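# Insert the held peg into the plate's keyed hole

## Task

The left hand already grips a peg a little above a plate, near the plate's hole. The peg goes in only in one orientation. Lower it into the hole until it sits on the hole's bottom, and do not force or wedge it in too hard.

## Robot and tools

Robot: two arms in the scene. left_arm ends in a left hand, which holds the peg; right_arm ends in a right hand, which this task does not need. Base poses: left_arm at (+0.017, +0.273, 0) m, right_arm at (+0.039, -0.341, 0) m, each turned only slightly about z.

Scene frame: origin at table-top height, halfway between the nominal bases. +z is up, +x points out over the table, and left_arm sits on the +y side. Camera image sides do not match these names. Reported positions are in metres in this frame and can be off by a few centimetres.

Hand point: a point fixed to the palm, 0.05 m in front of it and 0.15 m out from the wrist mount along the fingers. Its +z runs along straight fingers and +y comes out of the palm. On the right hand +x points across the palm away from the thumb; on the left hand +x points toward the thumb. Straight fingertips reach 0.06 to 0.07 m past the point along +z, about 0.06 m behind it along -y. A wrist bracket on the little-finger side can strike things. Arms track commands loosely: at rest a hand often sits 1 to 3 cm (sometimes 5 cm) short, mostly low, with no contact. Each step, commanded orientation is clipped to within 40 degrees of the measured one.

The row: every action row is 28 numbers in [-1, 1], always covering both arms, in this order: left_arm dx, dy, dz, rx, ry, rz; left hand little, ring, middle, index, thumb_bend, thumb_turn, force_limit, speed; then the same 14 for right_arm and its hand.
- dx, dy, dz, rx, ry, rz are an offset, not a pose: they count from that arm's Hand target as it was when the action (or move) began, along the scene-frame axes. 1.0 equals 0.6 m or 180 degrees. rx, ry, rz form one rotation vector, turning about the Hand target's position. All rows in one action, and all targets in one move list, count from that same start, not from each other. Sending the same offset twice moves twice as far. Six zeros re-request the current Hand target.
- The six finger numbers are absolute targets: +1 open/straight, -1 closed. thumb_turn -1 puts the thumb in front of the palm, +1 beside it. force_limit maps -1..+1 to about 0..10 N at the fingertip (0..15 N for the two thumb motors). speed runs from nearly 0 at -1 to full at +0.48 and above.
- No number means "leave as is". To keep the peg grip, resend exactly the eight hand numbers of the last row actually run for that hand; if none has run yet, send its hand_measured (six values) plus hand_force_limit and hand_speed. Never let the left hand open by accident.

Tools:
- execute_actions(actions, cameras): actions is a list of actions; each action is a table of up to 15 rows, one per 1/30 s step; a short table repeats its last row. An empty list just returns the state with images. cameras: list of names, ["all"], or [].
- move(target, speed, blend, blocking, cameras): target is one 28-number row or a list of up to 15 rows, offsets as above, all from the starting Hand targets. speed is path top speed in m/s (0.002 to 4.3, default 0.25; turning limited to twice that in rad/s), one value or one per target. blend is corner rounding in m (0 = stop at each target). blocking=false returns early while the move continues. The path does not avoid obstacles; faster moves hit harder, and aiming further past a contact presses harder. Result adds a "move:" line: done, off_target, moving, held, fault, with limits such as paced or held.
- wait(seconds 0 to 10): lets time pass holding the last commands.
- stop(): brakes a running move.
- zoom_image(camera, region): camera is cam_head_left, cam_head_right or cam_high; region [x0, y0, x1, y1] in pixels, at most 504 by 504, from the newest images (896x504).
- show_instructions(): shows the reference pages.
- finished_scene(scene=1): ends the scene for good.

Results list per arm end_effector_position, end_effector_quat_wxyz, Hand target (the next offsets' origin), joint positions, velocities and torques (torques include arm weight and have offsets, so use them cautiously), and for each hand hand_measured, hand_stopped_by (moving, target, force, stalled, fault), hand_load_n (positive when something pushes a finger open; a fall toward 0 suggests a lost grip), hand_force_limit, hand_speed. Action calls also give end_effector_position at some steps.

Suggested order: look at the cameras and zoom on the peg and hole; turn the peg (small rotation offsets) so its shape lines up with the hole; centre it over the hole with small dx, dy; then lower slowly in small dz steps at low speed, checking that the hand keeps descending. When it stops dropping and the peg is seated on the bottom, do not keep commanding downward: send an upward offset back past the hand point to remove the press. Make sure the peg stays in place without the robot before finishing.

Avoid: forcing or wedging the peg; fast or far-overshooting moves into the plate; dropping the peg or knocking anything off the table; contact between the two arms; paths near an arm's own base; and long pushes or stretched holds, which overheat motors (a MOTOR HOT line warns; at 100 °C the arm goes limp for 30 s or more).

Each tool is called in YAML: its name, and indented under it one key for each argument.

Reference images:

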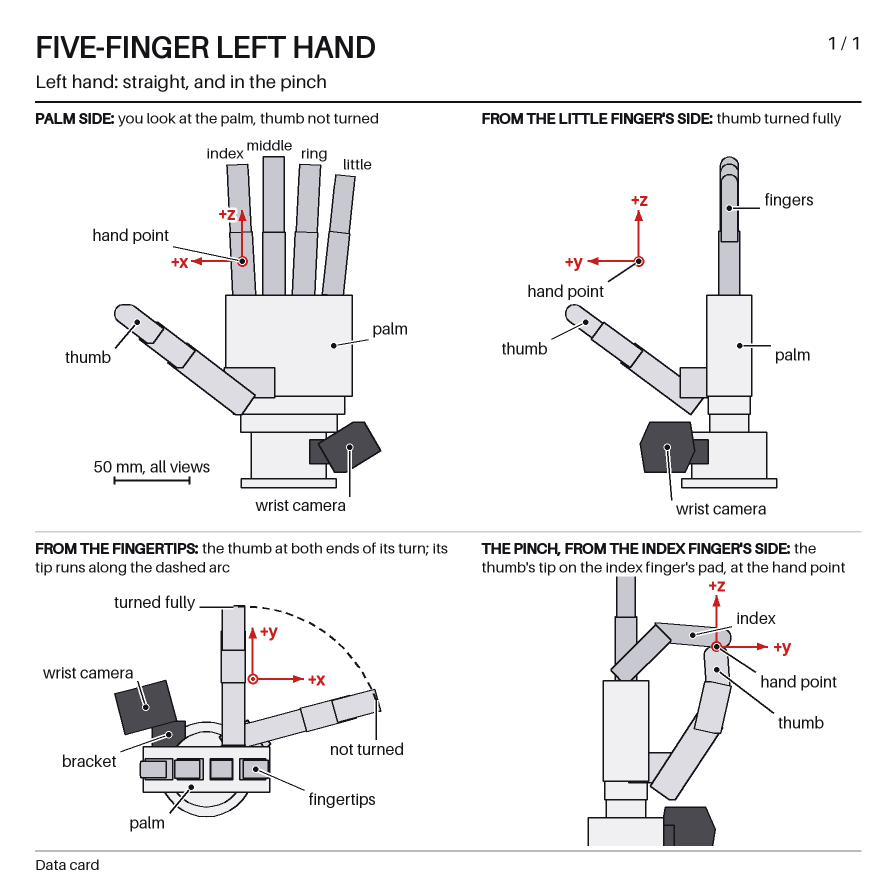

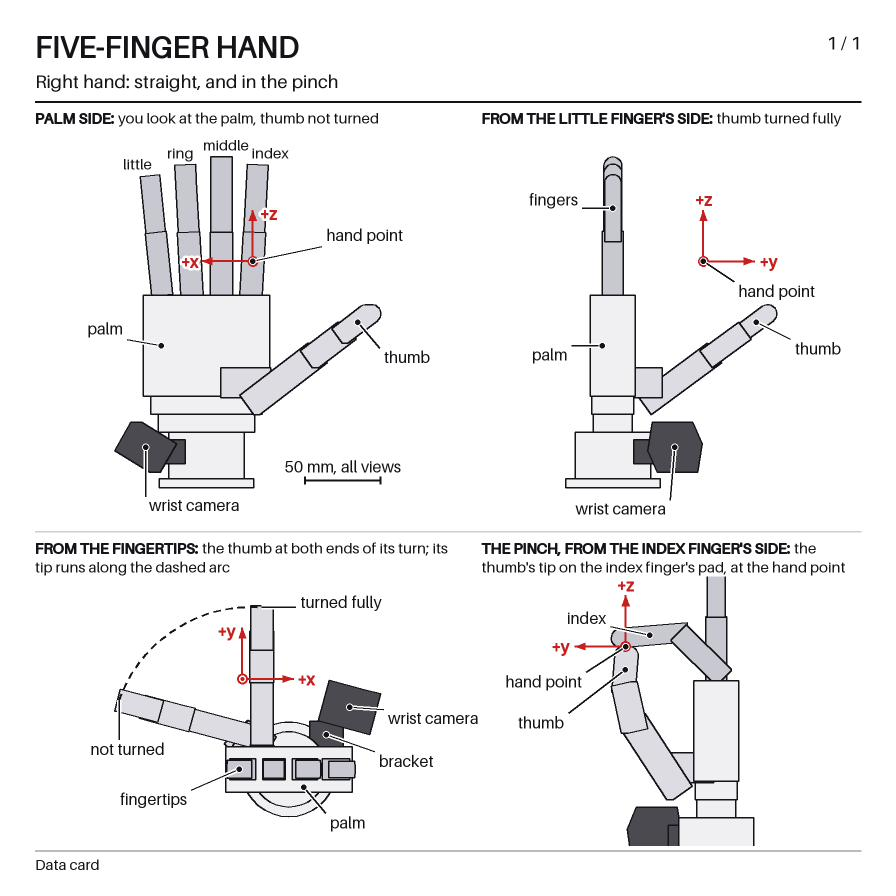

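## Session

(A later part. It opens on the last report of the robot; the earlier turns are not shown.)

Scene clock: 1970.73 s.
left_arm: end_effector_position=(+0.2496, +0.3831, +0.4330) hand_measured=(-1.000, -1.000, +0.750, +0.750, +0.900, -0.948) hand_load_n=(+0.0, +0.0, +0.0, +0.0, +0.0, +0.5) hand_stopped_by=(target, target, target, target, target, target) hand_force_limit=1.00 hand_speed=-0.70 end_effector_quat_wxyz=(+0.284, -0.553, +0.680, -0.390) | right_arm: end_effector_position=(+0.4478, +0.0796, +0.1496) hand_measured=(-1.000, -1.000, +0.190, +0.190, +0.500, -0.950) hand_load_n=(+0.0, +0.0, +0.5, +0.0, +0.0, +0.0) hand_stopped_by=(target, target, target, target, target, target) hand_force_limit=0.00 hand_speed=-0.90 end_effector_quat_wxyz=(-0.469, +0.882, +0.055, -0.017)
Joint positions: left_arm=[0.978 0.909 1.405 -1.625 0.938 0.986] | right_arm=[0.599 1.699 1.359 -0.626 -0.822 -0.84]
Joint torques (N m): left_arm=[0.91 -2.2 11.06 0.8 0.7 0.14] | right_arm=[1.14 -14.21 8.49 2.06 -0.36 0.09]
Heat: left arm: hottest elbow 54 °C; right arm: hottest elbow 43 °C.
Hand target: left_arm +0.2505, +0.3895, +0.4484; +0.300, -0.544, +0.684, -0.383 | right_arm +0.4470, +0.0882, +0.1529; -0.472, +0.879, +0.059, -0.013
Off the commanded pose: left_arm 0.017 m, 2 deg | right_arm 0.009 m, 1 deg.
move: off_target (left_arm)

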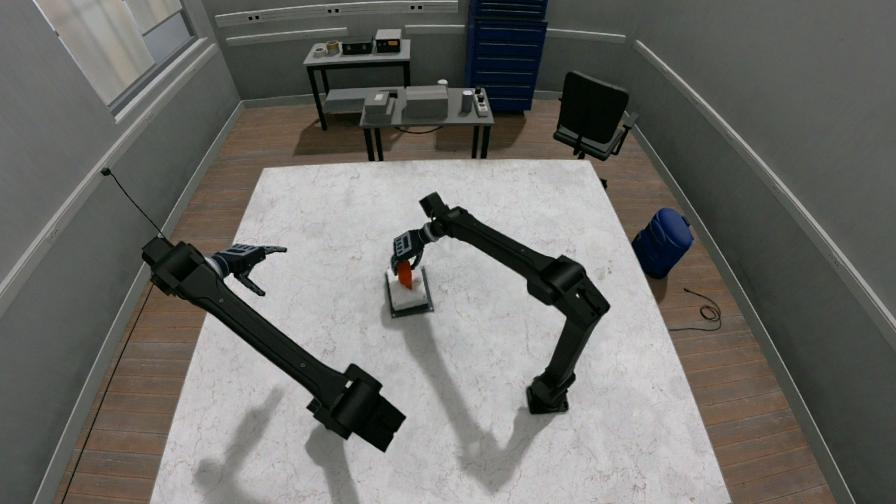

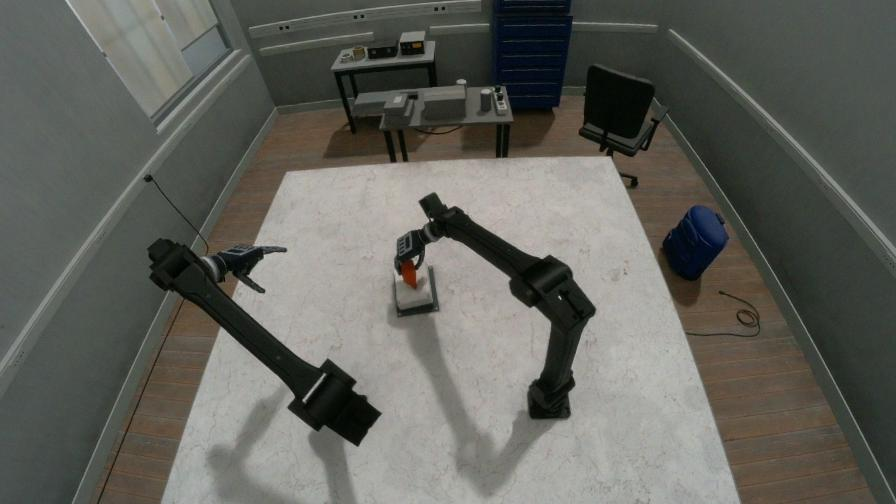

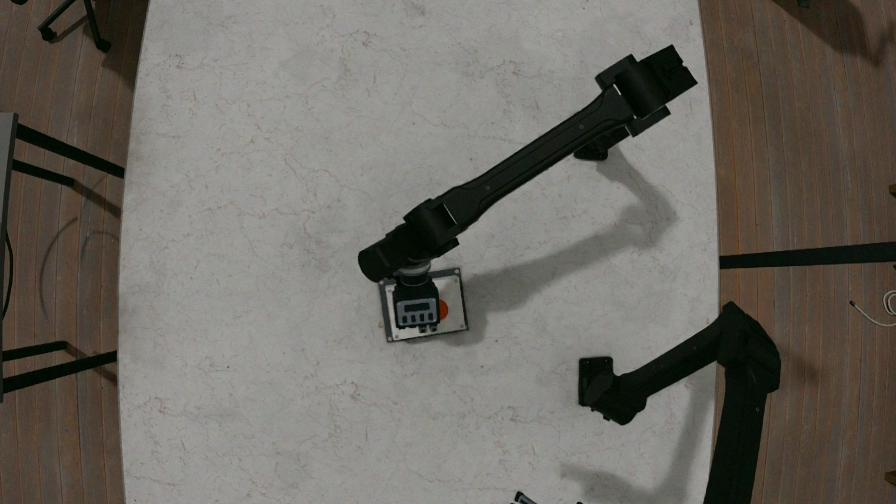

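move:
  target:
    - [0,0,0,0,0,0,-1,-1,0.75,0.75,0.9,-0.948,1.0,-0.7,0.0,-0.042,0,0,0,0.012,-1,-1,0.19,0.19,0.50,-0.95,0.0,-0.9]
    - [0,0,0,0,0,0,-1,-1,0.75,0.75,0.9,-0.948,1.0,-0.7,0.0,0.004,0,0,0,0.012,-1,-1,0.19,0.19,0.50,-0.95,0.0,-0.9]
    - [0,0,0,0,0,0,-1,-1,0.75,0.75,0.9,-0.948,1.0,-0.7,0.0,-0.042,0,0,0,0.018,-1,-1,0.19,0.19,0.50,-0.95,0.0,-0.9]
    - [0,0,0,0,0,0,-1,-1,0.75,0.75,0.9,-0.948,1.0,-0.7,0.0,0.004,0,0,0,0.018,-1,-1,0.19,0.19,0.50,-0.95,0.0,-0.9]
  speed: 0.06
  cameras: ["all"]

zoom_image:
  camera: "cam_head_left"
  region: [388, 252, 424, 296]

zoom_image:
  camera: "cam_head_right"
  region: [392, 252, 428, 296]

zoom_image:
  camera: "cam_high"
  region: [386, 268, 466, 348]

Scene clock: 1991.43 s.
left_arm: end_effector_position=(+0.2496, +0.3831, +0.4330) hand_measured=(-1.000, -1.000, +0.750, +0.750, +0.900, -0.948) hand_load_n=(+0.0, +0.0, +0.0, +0.0, +0.0, +0.0) hand_stopped_by=(target, target, target, target, target, target) hand_force_limit=1.00 hand_speed=-0.70 end_effector_quat_wxyz=(+0.284, -0.553, +0.680, -0.390) | right_arm: end_effector_position=(+0.4335, +0.0726, +0.1396) hand_measured=(-1.000, -1.000, +0.190, +0.190, +0.500, -0.950) hand_load_n=(+0.0, +0.0, +0.5, +0.0, +0.0, +0.0) hand_stopped_by=(target, target, target, target, target, target) hand_force_limit=0.00 hand_speed=-0.90 end_effector_quat_wxyz=(-0.463, +0.882, +0.073, -0.041)
Joint positions: left_arm=[0.978 0.909 1.405 -1.625 0.938 0.986] | right_arm=[0.599 1.707 1.35 -0.688 -0.854 -0.908]
Joint torques (N m): left_arm=[0.91 -2.14 11.04 0.81 0.7 0.13] | right_arm=[1.14 -12.92 11.6 1.8 -0.36 0.09]
Heat: left arm: hottest elbow 54 °C; right arm: hottest elbow 43 °C.
Hand target: left_arm +0.2505, +0.3895, +0.4484; +0.300, -0.544, +0.684, -0.383 | right_arm +0.4469, +0.0906, +0.1529; -0.472, +0.877, +0.084, -0.027
Off the commanded pose: left_arm 0.017 m, 2 deg | right_arm 0.026 m, 2 deg.
move: off_target (left_arm, right_arm)

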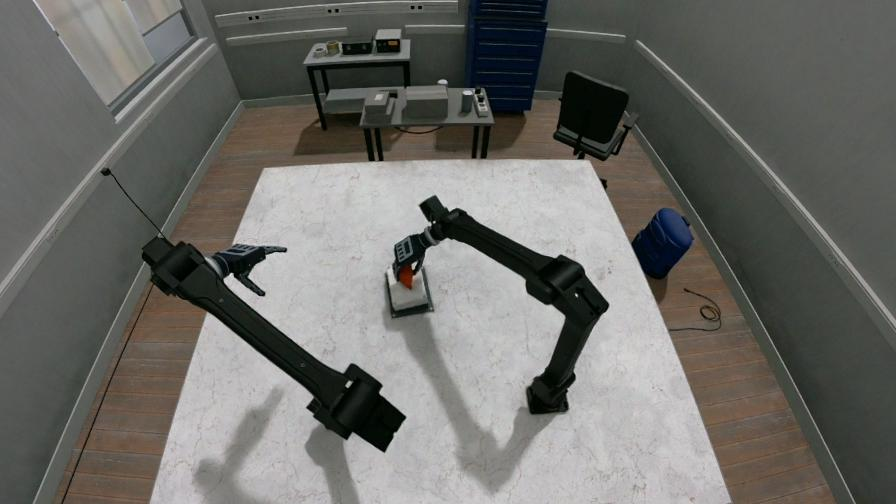

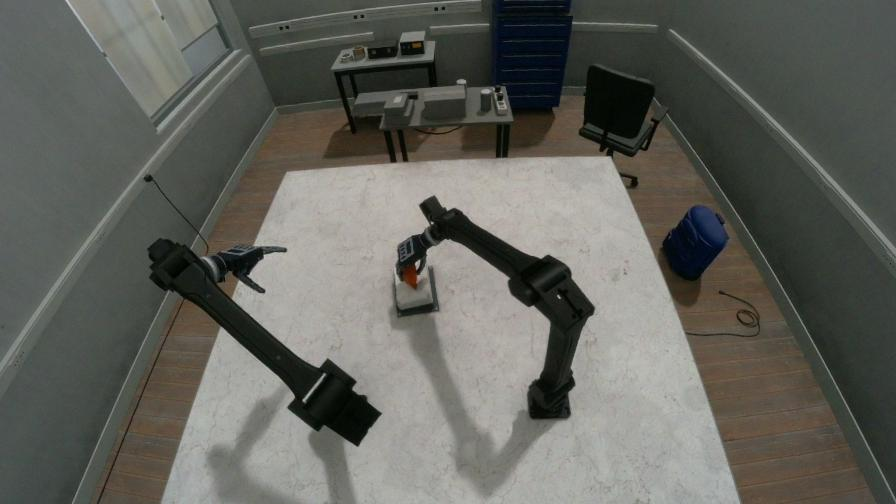

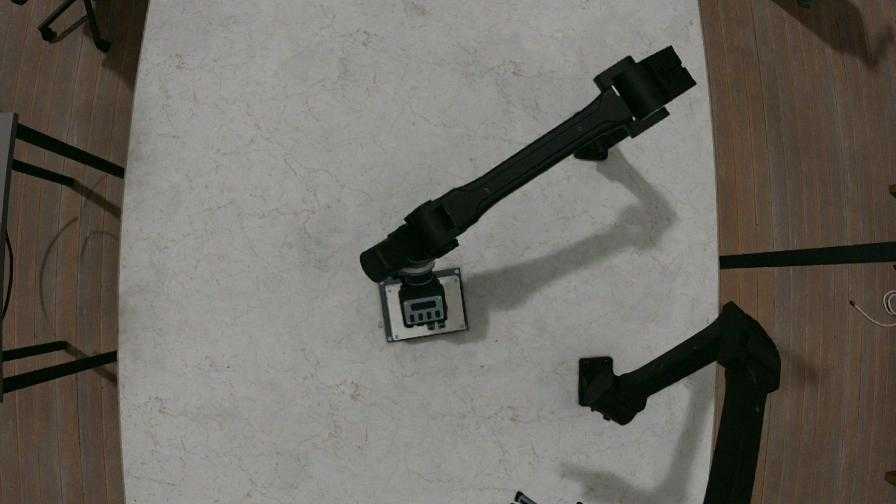

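Scaled by 11.455 from the camera's 896x504 image, which has a finer 1280x720 frame.

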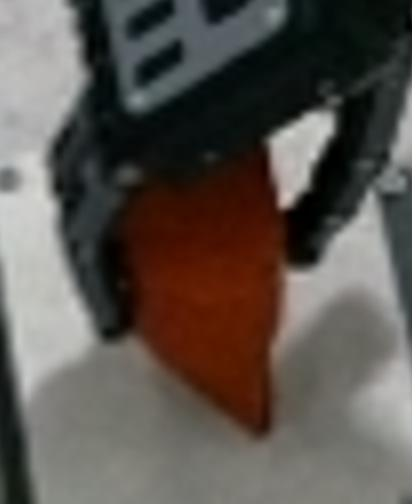

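Scaled by 11.455 from the camera's 896x504 image, which has a finer 1280x720 frame.

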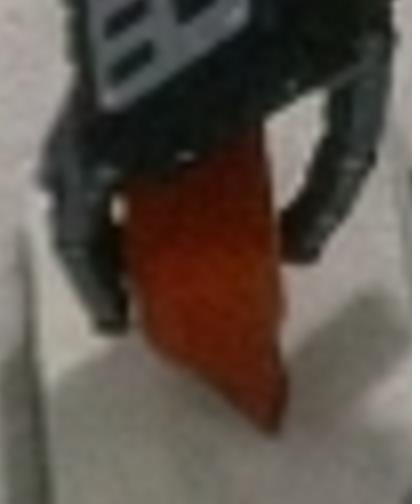

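Scaled by 6.300 from the camera's 896x504 image, which has a finer 1280x720 frame.

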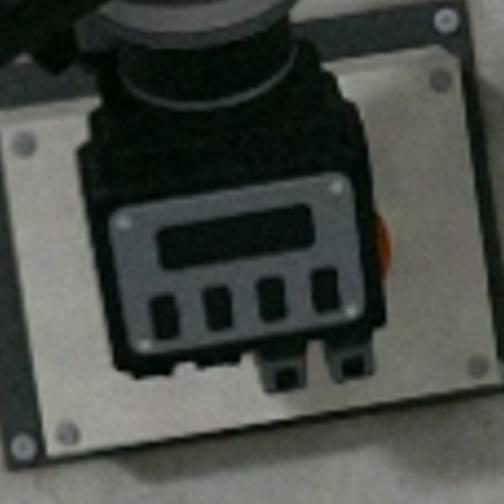

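move:
  target:
    - [0,0,0,0,0,0,-1,-1,0.75,0.75,0.9,-0.948,1.0,-0.7,0.0,0.0,0.03,0,0,0,-1,-1,0.3,0.3,0.6,-0.95,0.0,-0.9]
    - [0,0,0,0,0,0,-1,-1,0.75,0.75,0.9,-0.948,1.0,-0.7,0.0,0.0,0.2,0,0,0,-1,-1,0.45,0.45,0.72,-0.95,0.0,-0.7]
    - [0,0,0,0,0,0,-1,-1,0.75,0.75,0.9,-0.948,1.0,-0.7,0.02,-0.25,0.25,0,0,0,-1,-1,0.45,0.45,0.72,-0.95,0.0,-0.7]
  speed: [0.04,0.08,0.2]
  cameras: ["all"]

zoom_image:
  camera: "cam_high"
  region: [376, 258, 476, 358]

zoom_image:
  camera: "cam_high"
  region: [404, 290, 454, 330]

zoom_image:
  camera: "cam_head_left"
  region: [388, 252, 424, 296]

zoom_image:
  camera: "cam_head_right"
  region: [392, 252, 428, 296]

Scene clock: 2005.40 s.
left_arm: end_effector_position=(+0.2496, +0.3831, +0.4330) hand_measured=(-1.000, -1.000, +0.750, +0.750, +0.900, -0.948) hand_load_n=(+0.0, +0.0, +0.0, +0.0, +0.0, +0.0) hand_stopped_by=(target, target, target, target, target, target) hand_force_limit=1.00 hand_speed=-0.70 end_effector_quat_wxyz=(+0.284, -0.553, +0.680, -0.390) | right_arm: end_effector_position=(+0.4489, -0.0588, +0.2773) hand_measured=(-1.000, -1.000, +0.450, +0.450, +0.720, -0.950) hand_load_n=(+0.0, +0.0, +0.0, +0.0, +0.0, +0.0) hand_stopped_by=(target, target, target, target, target, target) hand_force_limit=0.00 hand_speed=-0.70 end_effector_quat_wxyz=(-0.464, +0.882, +0.070, -0.054)
Joint positions: left_arm=[0.978 0.909 1.405 -1.625 0.938 0.986] | right_arm=[0.353 1.592 1.593 -1.364 -0.957 -1.283]
Joint torques (N m): left_arm=[0.91 -2.2 11.04 0.8 0.7 0.14] | right_arm=[-0.5 -13.8 11.4 0.31 -0.75 -0.14]
Heat: left arm: hottest elbow 54 °C; right arm: hottest elbow 45 °C.
Hand target: left_arm +0.2505, +0.3895, +0.4484; +0.300, -0.544, +0.684, -0.383 | right_arm +0.4591, -0.0595, +0.3029; -0.472, +0.877, +0.084, -0.027
Off the commanded pose: left_arm 0.017 m, 2 deg | right_arm 0.028 m, 4 deg.
move: off_target (left_arm, right_arm); target 2's new numbers were sent with right_arm's hand 0.040 m and 4 deg from that target

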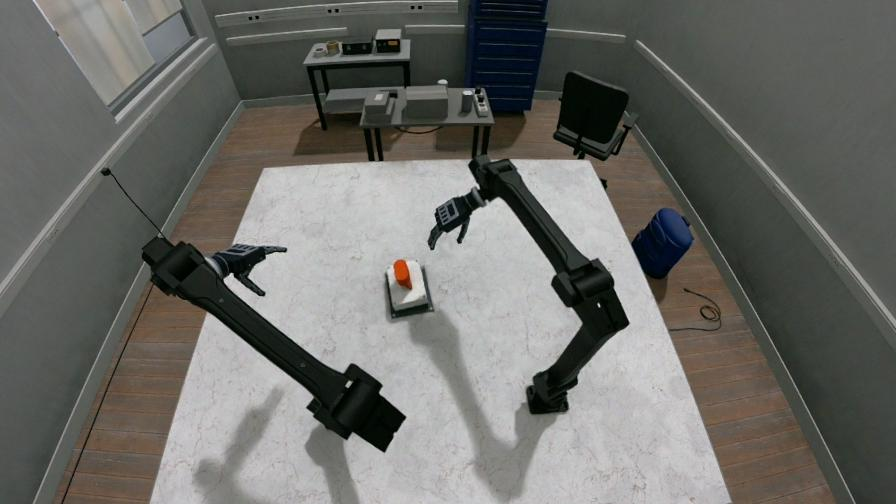

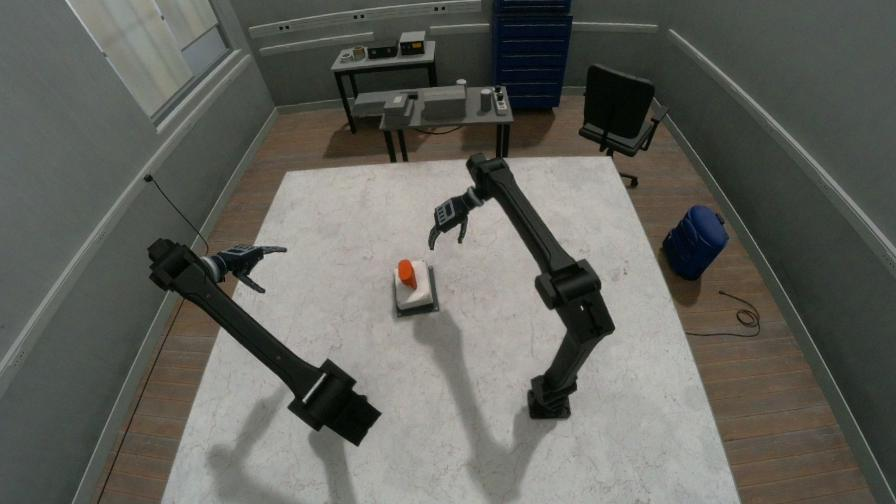

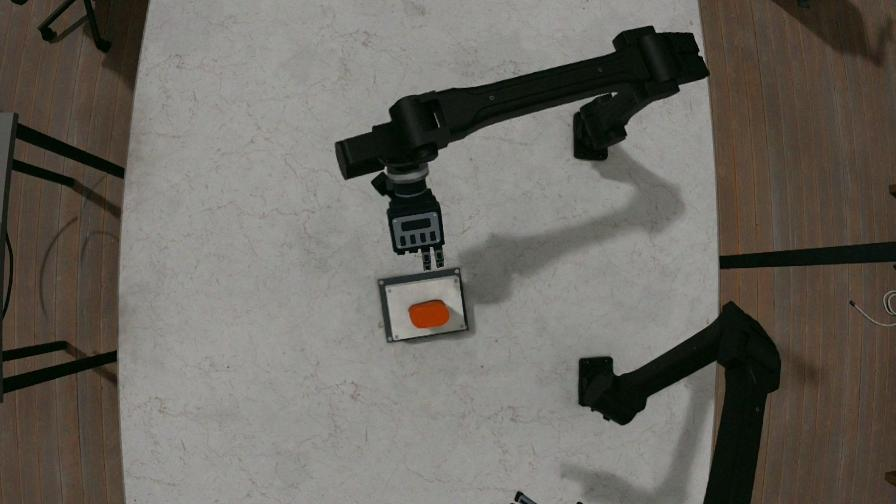

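Scaled by 5.040 from the camera's 896x504 image, which has a finer 1280x720 frame.

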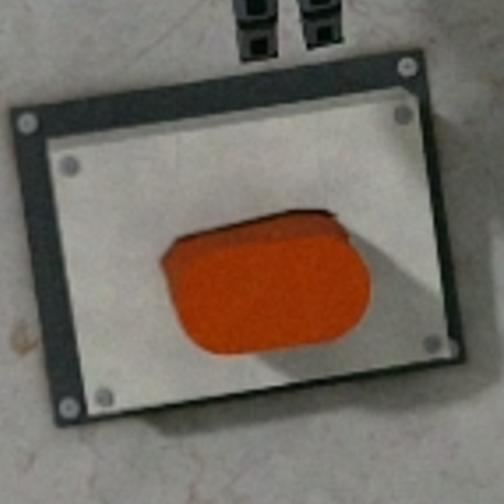

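Scaled by 10.080 from the camera's 896x504 image, which has a finer 1280x720 frame.

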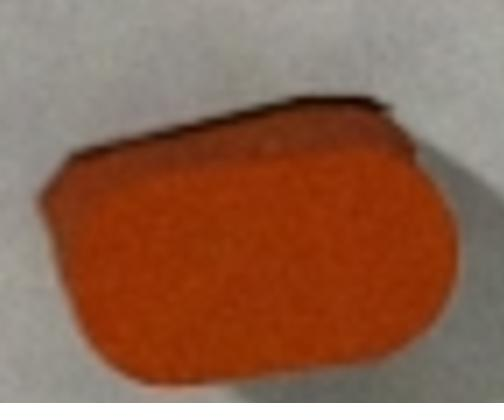

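Scaled by 11.455 from the camera's 896x504 image, which has a finer 1280x720 frame.

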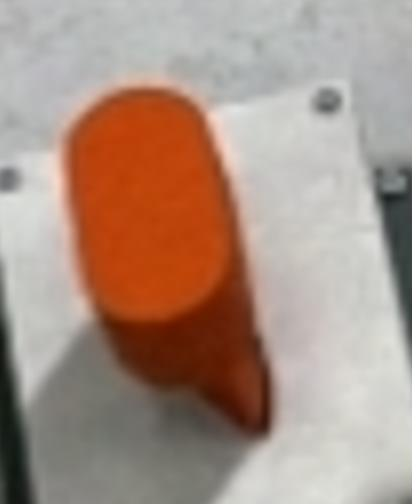

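Scaled by 11.455 from the camera's 896x504 image, which has a finer 1280x720 frame.

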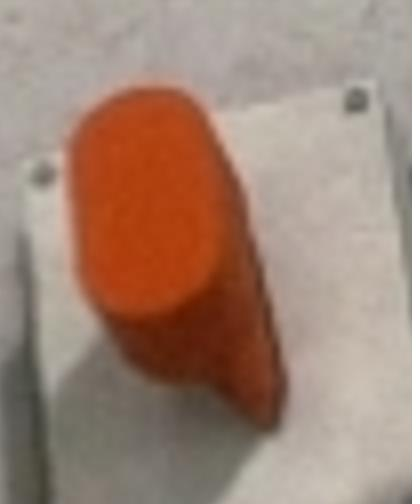

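move:
  target:
    - [0,0,0,0,0,0,-1,-1,0.75,0.75,0.9,-0.948,1.0,-0.7,-0.02,0.235,-0.06,0,0,-0.0134,-1,-1,0.45,0.45,0.72,-0.95,0.0,-0.7]
    - [0,0,0,0,0,0,-1,-1,0.75,0.75,0.9,-0.948,1.0,-0.7,-0.0268,0.262,-0.18,0,0,-0.0134,-1,-1,0.45,0.45,0.72,-0.95,0.0,-0.7]
    - [0,0,0,0,0,0,-1,-1,0.75,0.75,0.9,-0.948,1.0,-0.7,-0.0255,0.258,-0.252,0,0,-0.0134,-1,-1,0.45,0.45,0.72,-0.95,0.0,-0.7]
  speed: [0.15,0.1,0.05]
  cameras: ["all"]

zoom_image:
  camera: "cam_head_left"
  region: [380, 236, 440, 296]

zoom_image:
  camera: "cam_high"
  region: [386, 268, 466, 348]

Scene clock: 2027.50 s.
left_arm: end_effector_position=(+0.2496, +0.3831, +0.4330) hand_measured=(-1.000, -1.000, +0.750, +0.750, +0.900, -0.948) hand_load_n=(+0.0, +0.0, +0.0, +0.0, +0.0, +0.0) hand_stopped_by=(target, target, target, target, target, target) hand_force_limit=1.00 hand_speed=-0.70 end_effector_quat_wxyz=(+0.284, -0.553, +0.680, -0.390) | right_arm: end_effector_position=(+0.4432, +0.0879, +0.1560) hand_measured=(-1.000, -1.000, +0.450, +0.450, +0.720, -0.950) hand_load_n=(+0.0, +0.0, +0.0, +0.0, +0.0, +0.0) hand_stopped_by=(target, target, target, target, target, target) hand_force_limit=0.00 hand_speed=-0.70 end_effector_quat_wxyz=(-0.471, +0.880, +0.063, -0.016)
Joint positions: left_arm=[0.978 0.909 1.405 -1.625 0.938 0.986] | right_arm=[0.615 1.694 1.368 -0.626 -0.819 -0.836]
Joint torques (N m): left_arm=[0.91 -2.14 11.04 0.79 0.7 0.13] | right_arm=[0.97 -13.04 8.49 2.1 -0.46 0.04]
Heat: left arm: hottest elbow 54 °C; right arm: hottest elbow 45 °C.
Hand target: left_arm +0.2505, +0.3895, +0.4484; +0.300, -0.544, +0.684, -0.383 | right_arm +0.4435, +0.0953, +0.1516; -0.472, +0.879, +0.066, -0.017
Off the commanded pose: left_arm 0.017 m, 2 deg | right_arm 0.009 m, 0 deg.
move: off_target (left_arm)

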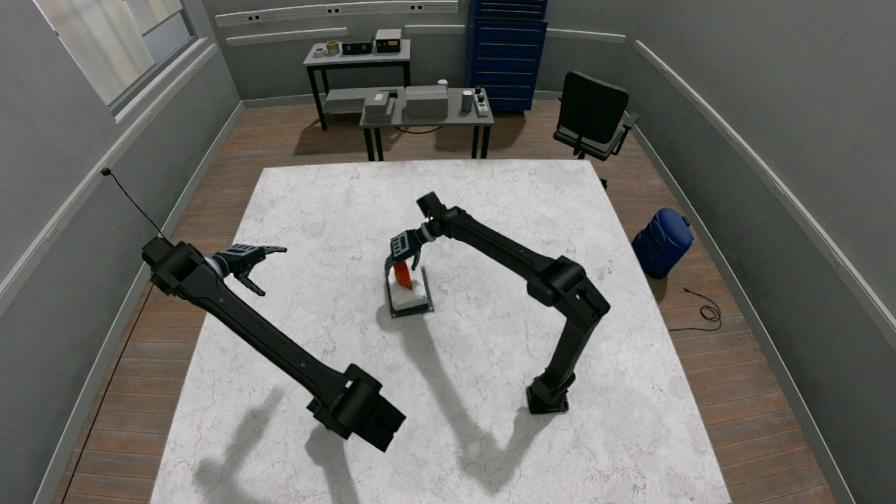

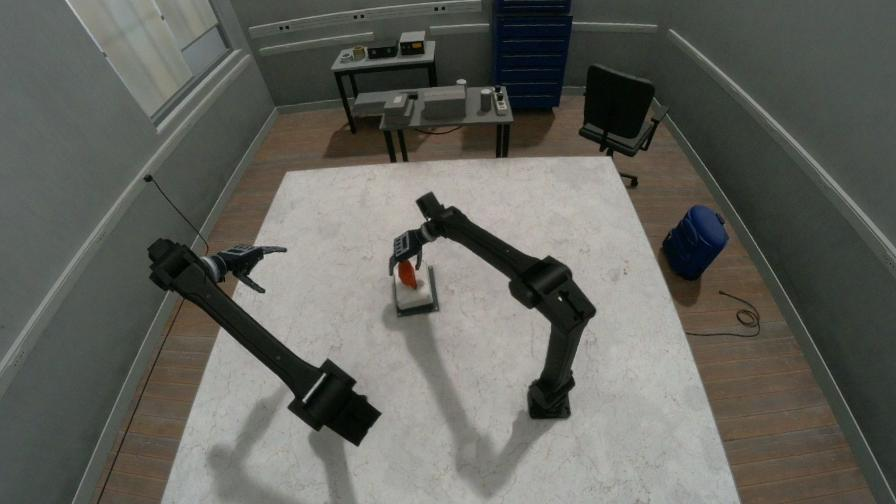

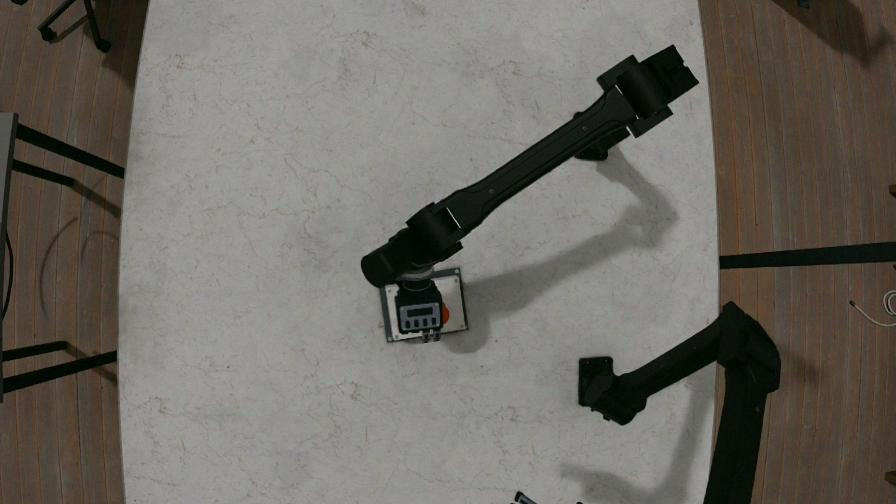

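Scaled by 8.400 from the camera's 896x504 image, which has a finer 1280x720 frame.

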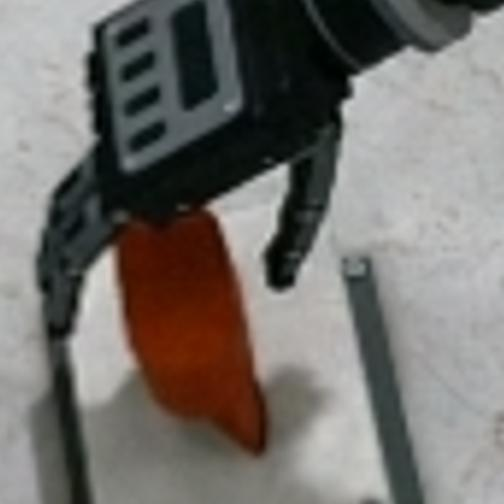

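Scaled by 6.300 from the camera's 896x504 image, which has a finer 1280x720 frame.

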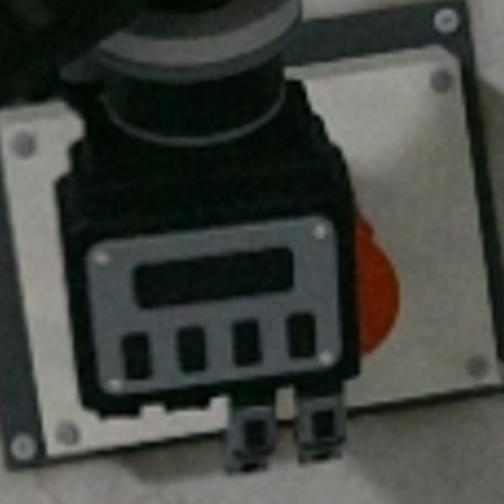

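move:
  target:
    - [0,0,0,0,0,0,-1,-1,0.75,0.75,0.9,-0.948,1.0,-0.7,0,0,0,0,0,0,-1,-1,0.32,0.32,0.6,-0.95,0.0,-0.8]
    - [0,0,0,0,0,0,-1,-1,0.75,0.75,0.9,-0.948,1.0,-0.7,0.0167,-0.041,0.003,0,0,0,-1,-1,0.32,0.32,0.6,-0.95,0.0,-0.8]
  speed: 0.03
  cameras: []

move:
  target: [0,0,0,0,0,0,-1,-1,0.75,0.75,0.9,-0.948,1.0,-0.7,0,0,0,0,0,0,-1,-1,0.19,0.19,0.50,-0.95,0.0,-0.9]
  speed: 0.03
  cameras: ["all"]

zoom_image:
  camera: "cam_head_left"
  region: [380, 236, 440, 296]

zoom_image:
  camera: "cam_head_right"
  region: [384, 236, 444, 296]

zoom_image:
  camera: "cam_high"
  region: [386, 268, 466, 348]

Scene clock: 2037.27 s.
left_arm: end_effector_position=(+0.2496, +0.3831, +0.4330) hand_measured=(-1.000, -1.000, +0.750, +0.750, +0.900, -0.948) hand_load_n=(+0.0, +0.0, +0.0, +0.0, +0.0, +0.0) hand_stopped_by=(target, target, target, target, target, target) hand_force_limit=1.00 hand_speed=-0.70 end_effector_quat_wxyz=(+0.284, -0.553, +0.680, -0.390) | right_arm: end_effector_position=(+0.4476, +0.0772, +0.1561) hand_measured=(-1.000, -1.000, +0.320, +0.320, +0.600, -0.950) hand_load_n=(+0.0, +0.0, +0.0, +0.5, +0.0, +0.0) hand_stopped_by=(target, target, target, target, target, target) hand_force_limit=0.00 hand_speed=-0.80 end_effector_quat_wxyz=(-0.474, +0.878, +0.068, -0.018)
Joint positions: left_arm=[0.978 0.909 1.405 -1.625 0.938 0.986] | right_arm=[0.592 1.694 1.368 -0.65 -0.845 -0.874]
Joint torques (N m): left_arm=[0.91 -2.2 11.04 0.8 0.7 0.14] | right_arm=[-0.91 -13.8 8.27 0.84 -0.53 -0.14]
Heat: left arm: hottest elbow 54 °C; right arm: hottest elbow 45 °C.
Hand target: left_arm +0.2505, +0.3895, +0.4484; +0.300, -0.544, +0.684, -0.383 | right_arm +0.4536, +0.0707, +0.1534; -0.472, +0.879, +0.066, -0.017
Off the commanded pose: left_arm 0.017 m, 2 deg | right_arm 0.009 m, 0 deg.
move: off_target (left_arm)
No camera images: "cameras" was empty.

Scene clock: 2038.20 s.
left_arm: end_effector_position=(+0.2496, +0.3831, +0.4330) hand_measured=(-1.000, -1.000, +0.750, +0.750, +0.900, -0.948) hand_load_n=(+0.0, +0.0, +0.0, +0.0, +0.0, +0.5) hand_stopped_by=(target, target, target, target, target, target) hand_force_limit=1.00 hand_speed=-0.70 end_effector_quat_wxyz=(+0.284, -0.553, +0.680, -0.390) | right_arm: end_effector_position=(+0.4476, +0.0771, +0.1560) hand_measured=(-1.000, -1.000, +0.190, +0.190, +0.500, -0.950) hand_load_n=(+0.5, +0.0, +0.5, +0.0, +0.0, +0.0) hand_stopped_by=(target, target, target, target, target, target) hand_force_limit=0.00 hand_speed=-0.90 end_effector_quat_wxyz=(-0.474, +0.878, +0.069, -0.018)
Joint positions: left_arm=[0.978 0.909 1.405 -1.625 0.938 0.986] | right_arm=[0.592 1.694 1.368 -0.65 -0.845 -0.877]
Joint torques (N m): left_arm=[0.91 -2.14 11.04 0.8 0.71 0.13] | right_arm=[-1.03 -13.8 8.29 0.9 -0.52 -0.12]
Heat: left arm: hottest elbow 54 °C; right arm: hottest elbow 45 °C.
Hand target: left_arm +0.2505, +0.3895, +0.4484; +0.300, -0.544, +0.684, -0.383 | right_arm +0.4536, +0.0708, +0.1534; -0.472, +0.879, +0.066, -0.017
Off the commanded pose: left_arm 0.017 m, 2 deg | right_arm 0.009 m, 1 deg.
move: off_target (left_arm)

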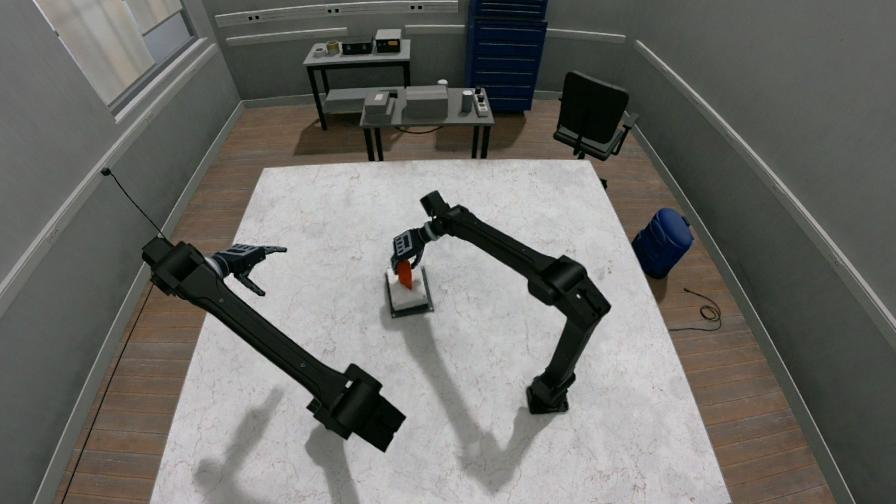

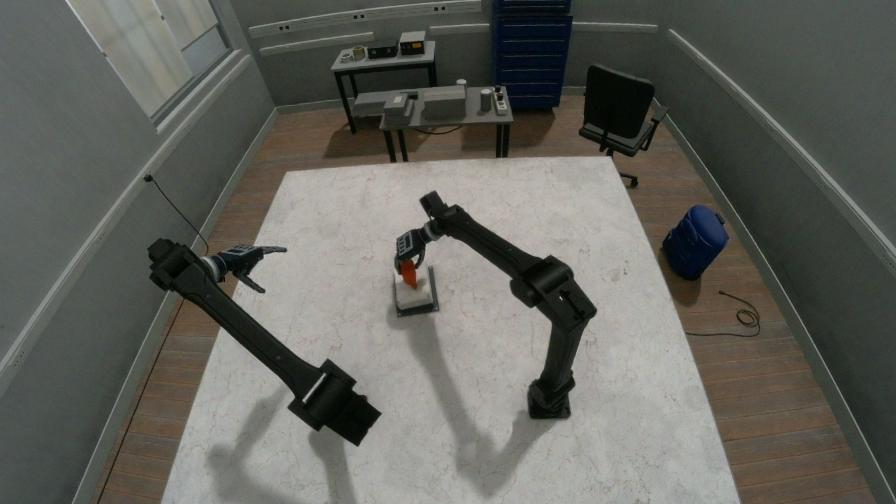

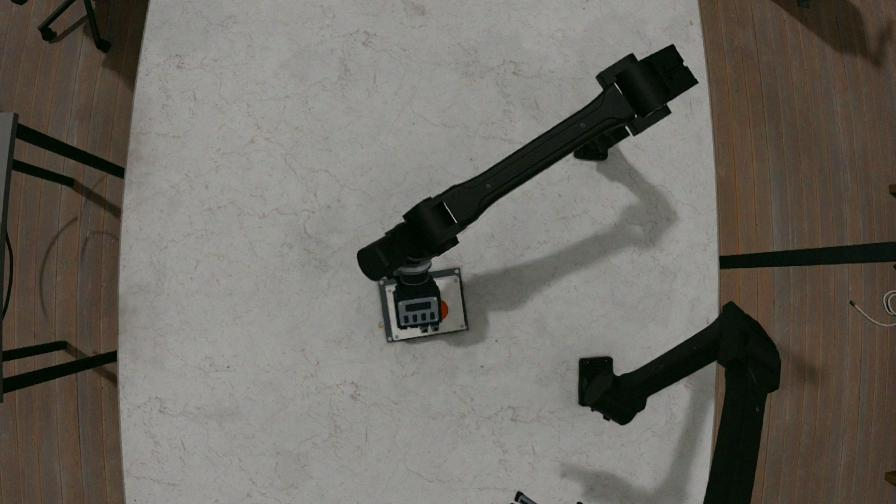

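Scaled by 8.400 from the camera's 896x504 image, which has a finer 1280x720 frame.

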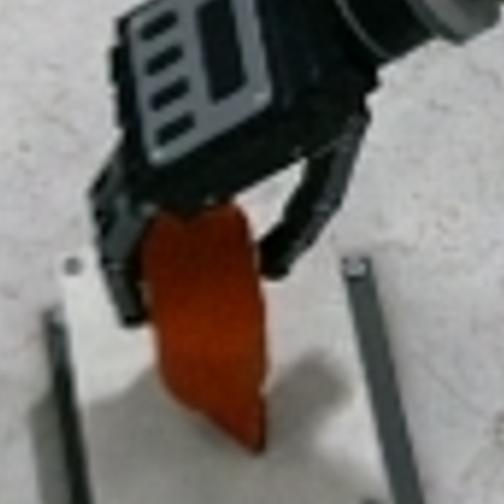

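Scaled by 8.400 from the camera's 896x504 image, which has a finer 1280x720 frame.

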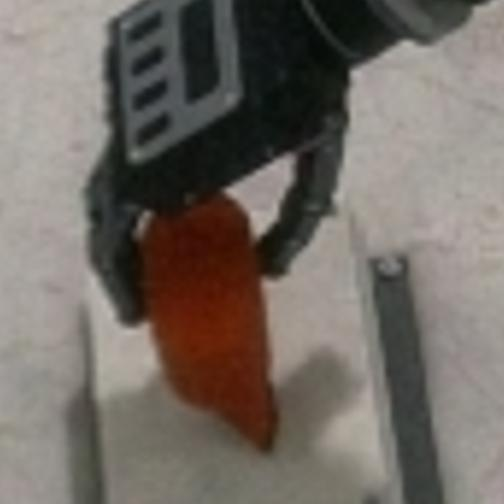

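Scaled by 6.300 from the camera's 896x504 image, which has a finer 1280x720 frame.

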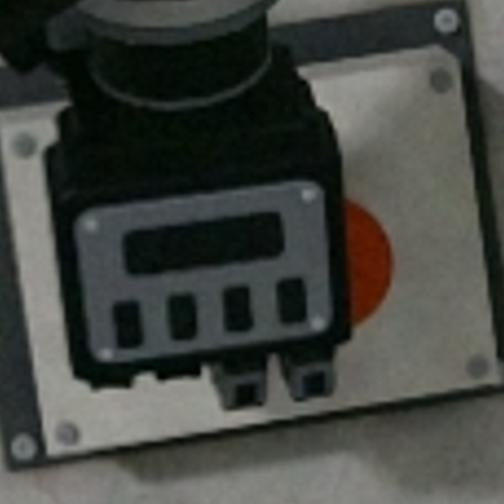

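move:
  target: [0,0,0,0,0,0,-1,-1,0.75,0.75,0.9,-0.948,1.0,-0.7,0,0,-0.022,0,0,0,-1,-1,0.19,0.19,0.50,-0.95,0.0,-0.9]
  speed: 0.03
  cameras: ["all"]

zoom_image:
  camera: "cam_head_left"
  region: [380, 236, 440, 296]

zoom_image:
  camera: "cam_high"
  region: [386, 268, 466, 348]

Scene clock: 2045.17 s.
left_arm: end_effector_position=(+0.2496, +0.3831, +0.4330) hand_measured=(-1.000, -1.000, +0.750, +0.750, +0.900, -0.948) hand_load_n=(+0.0, +0.0, +0.0, +0.0, +0.0, +0.0) hand_stopped_by=(target, target, target, target, target, target) hand_force_limit=1.00 hand_speed=-0.70 end_effector_quat_wxyz=(+0.284, -0.553, +0.680, -0.390) | right_arm: end_effector_position=(+0.4426, +0.0739, +0.1470) hand_measured=(-1.000, -1.000, +0.190, +0.190, +0.500, -0.950) hand_load_n=(+0.0, +0.0, +0.0, +0.0, +0.0, +0.0) hand_stopped_by=(target, target, target, target, target, target) hand_force_limit=0.00 hand_speed=-0.90 end_effector_quat_wxyz=(-0.471, +0.879, +0.066, -0.024)
Joint positions: left_arm=[0.978 0.909 1.405 -1.625 0.938 0.986] | right_arm=[0.592 1.694 1.346 -0.643 -0.845 -0.877]
Joint torques (N m): left_arm=[0.91 -2.2 11.04 0.8 0.7 0.14] | right_arm=[-0.97 -12.81 8.28 1.91 -0.52 -0.12]
Heat: left arm: hottest elbow 54 °C; right arm: hottest elbow 45 °C.
Hand target: left_arm +0.2505, +0.3895, +0.4484; +0.300, -0.544, +0.684, -0.383 | right_arm +0.4535, +0.0707, +0.1402; -0.472, +0.879, +0.065, -0.017
Off the commanded pose: left_arm 0.017 m, 2 deg | right_arm 0.013 m, 1 deg.
move: off_target (left_arm, right_arm)

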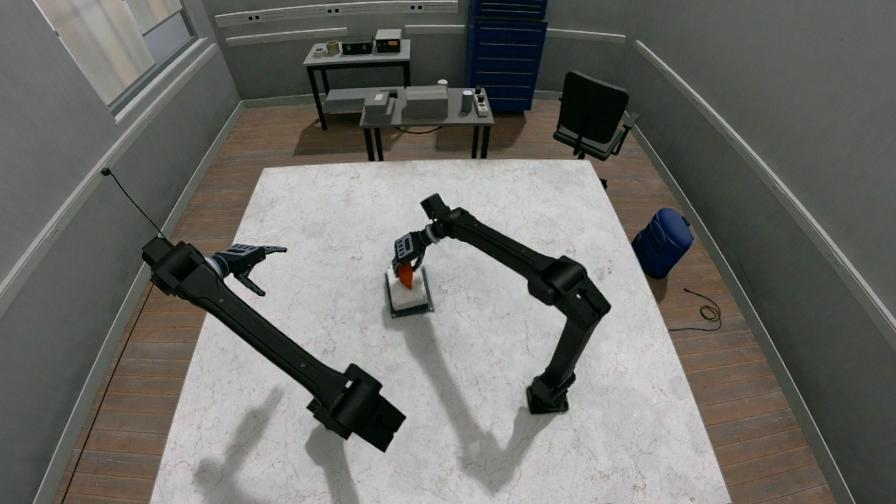

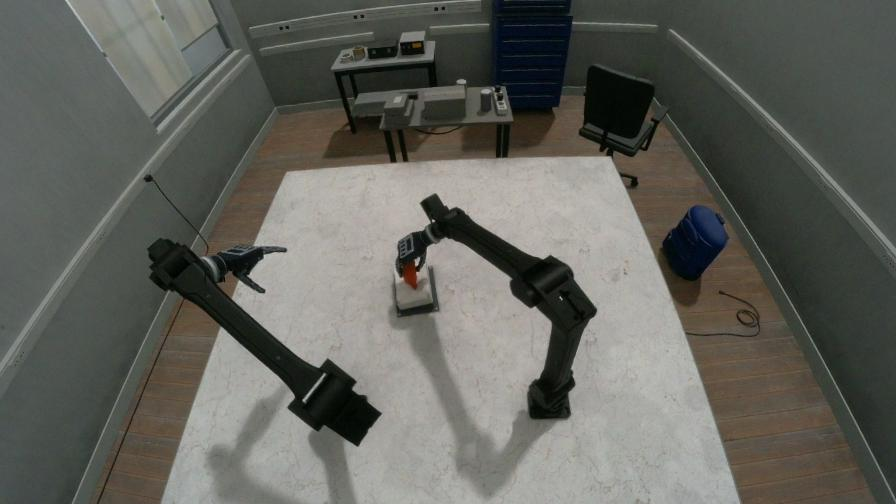

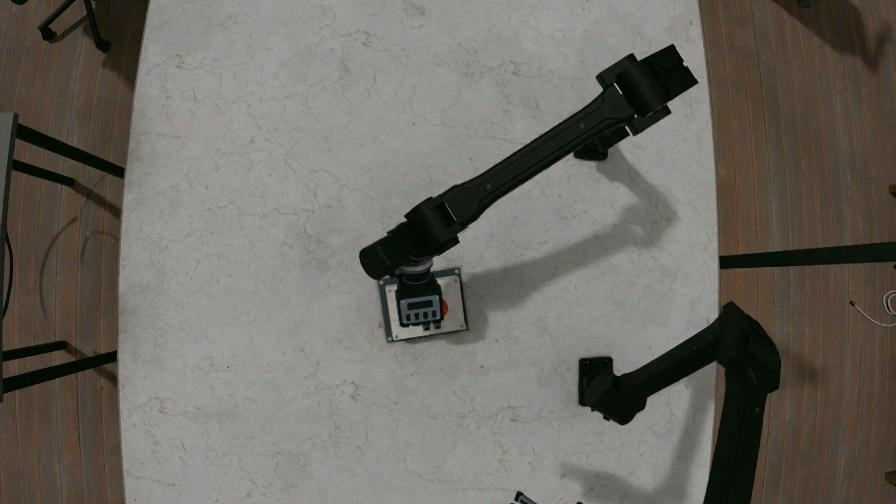

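Scaled by 8.400 from the camera's 896x504 image, which has a finer 1280x720 frame.

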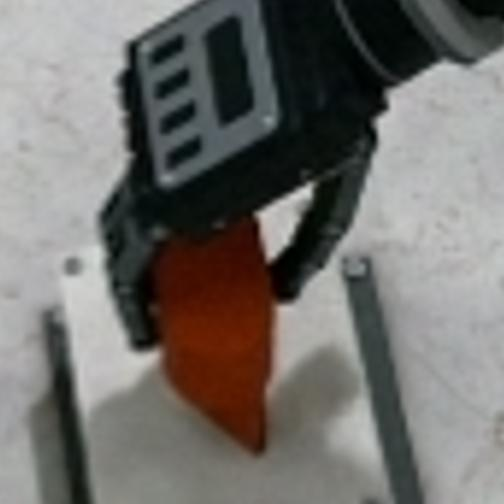

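Scaled by 6.300 from the camera's 896x504 image, which has a finer 1280x720 frame.

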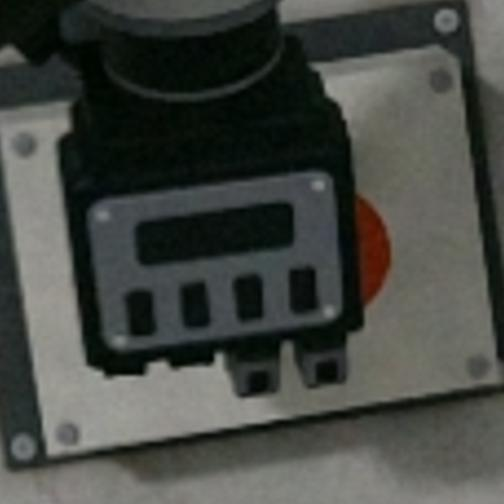

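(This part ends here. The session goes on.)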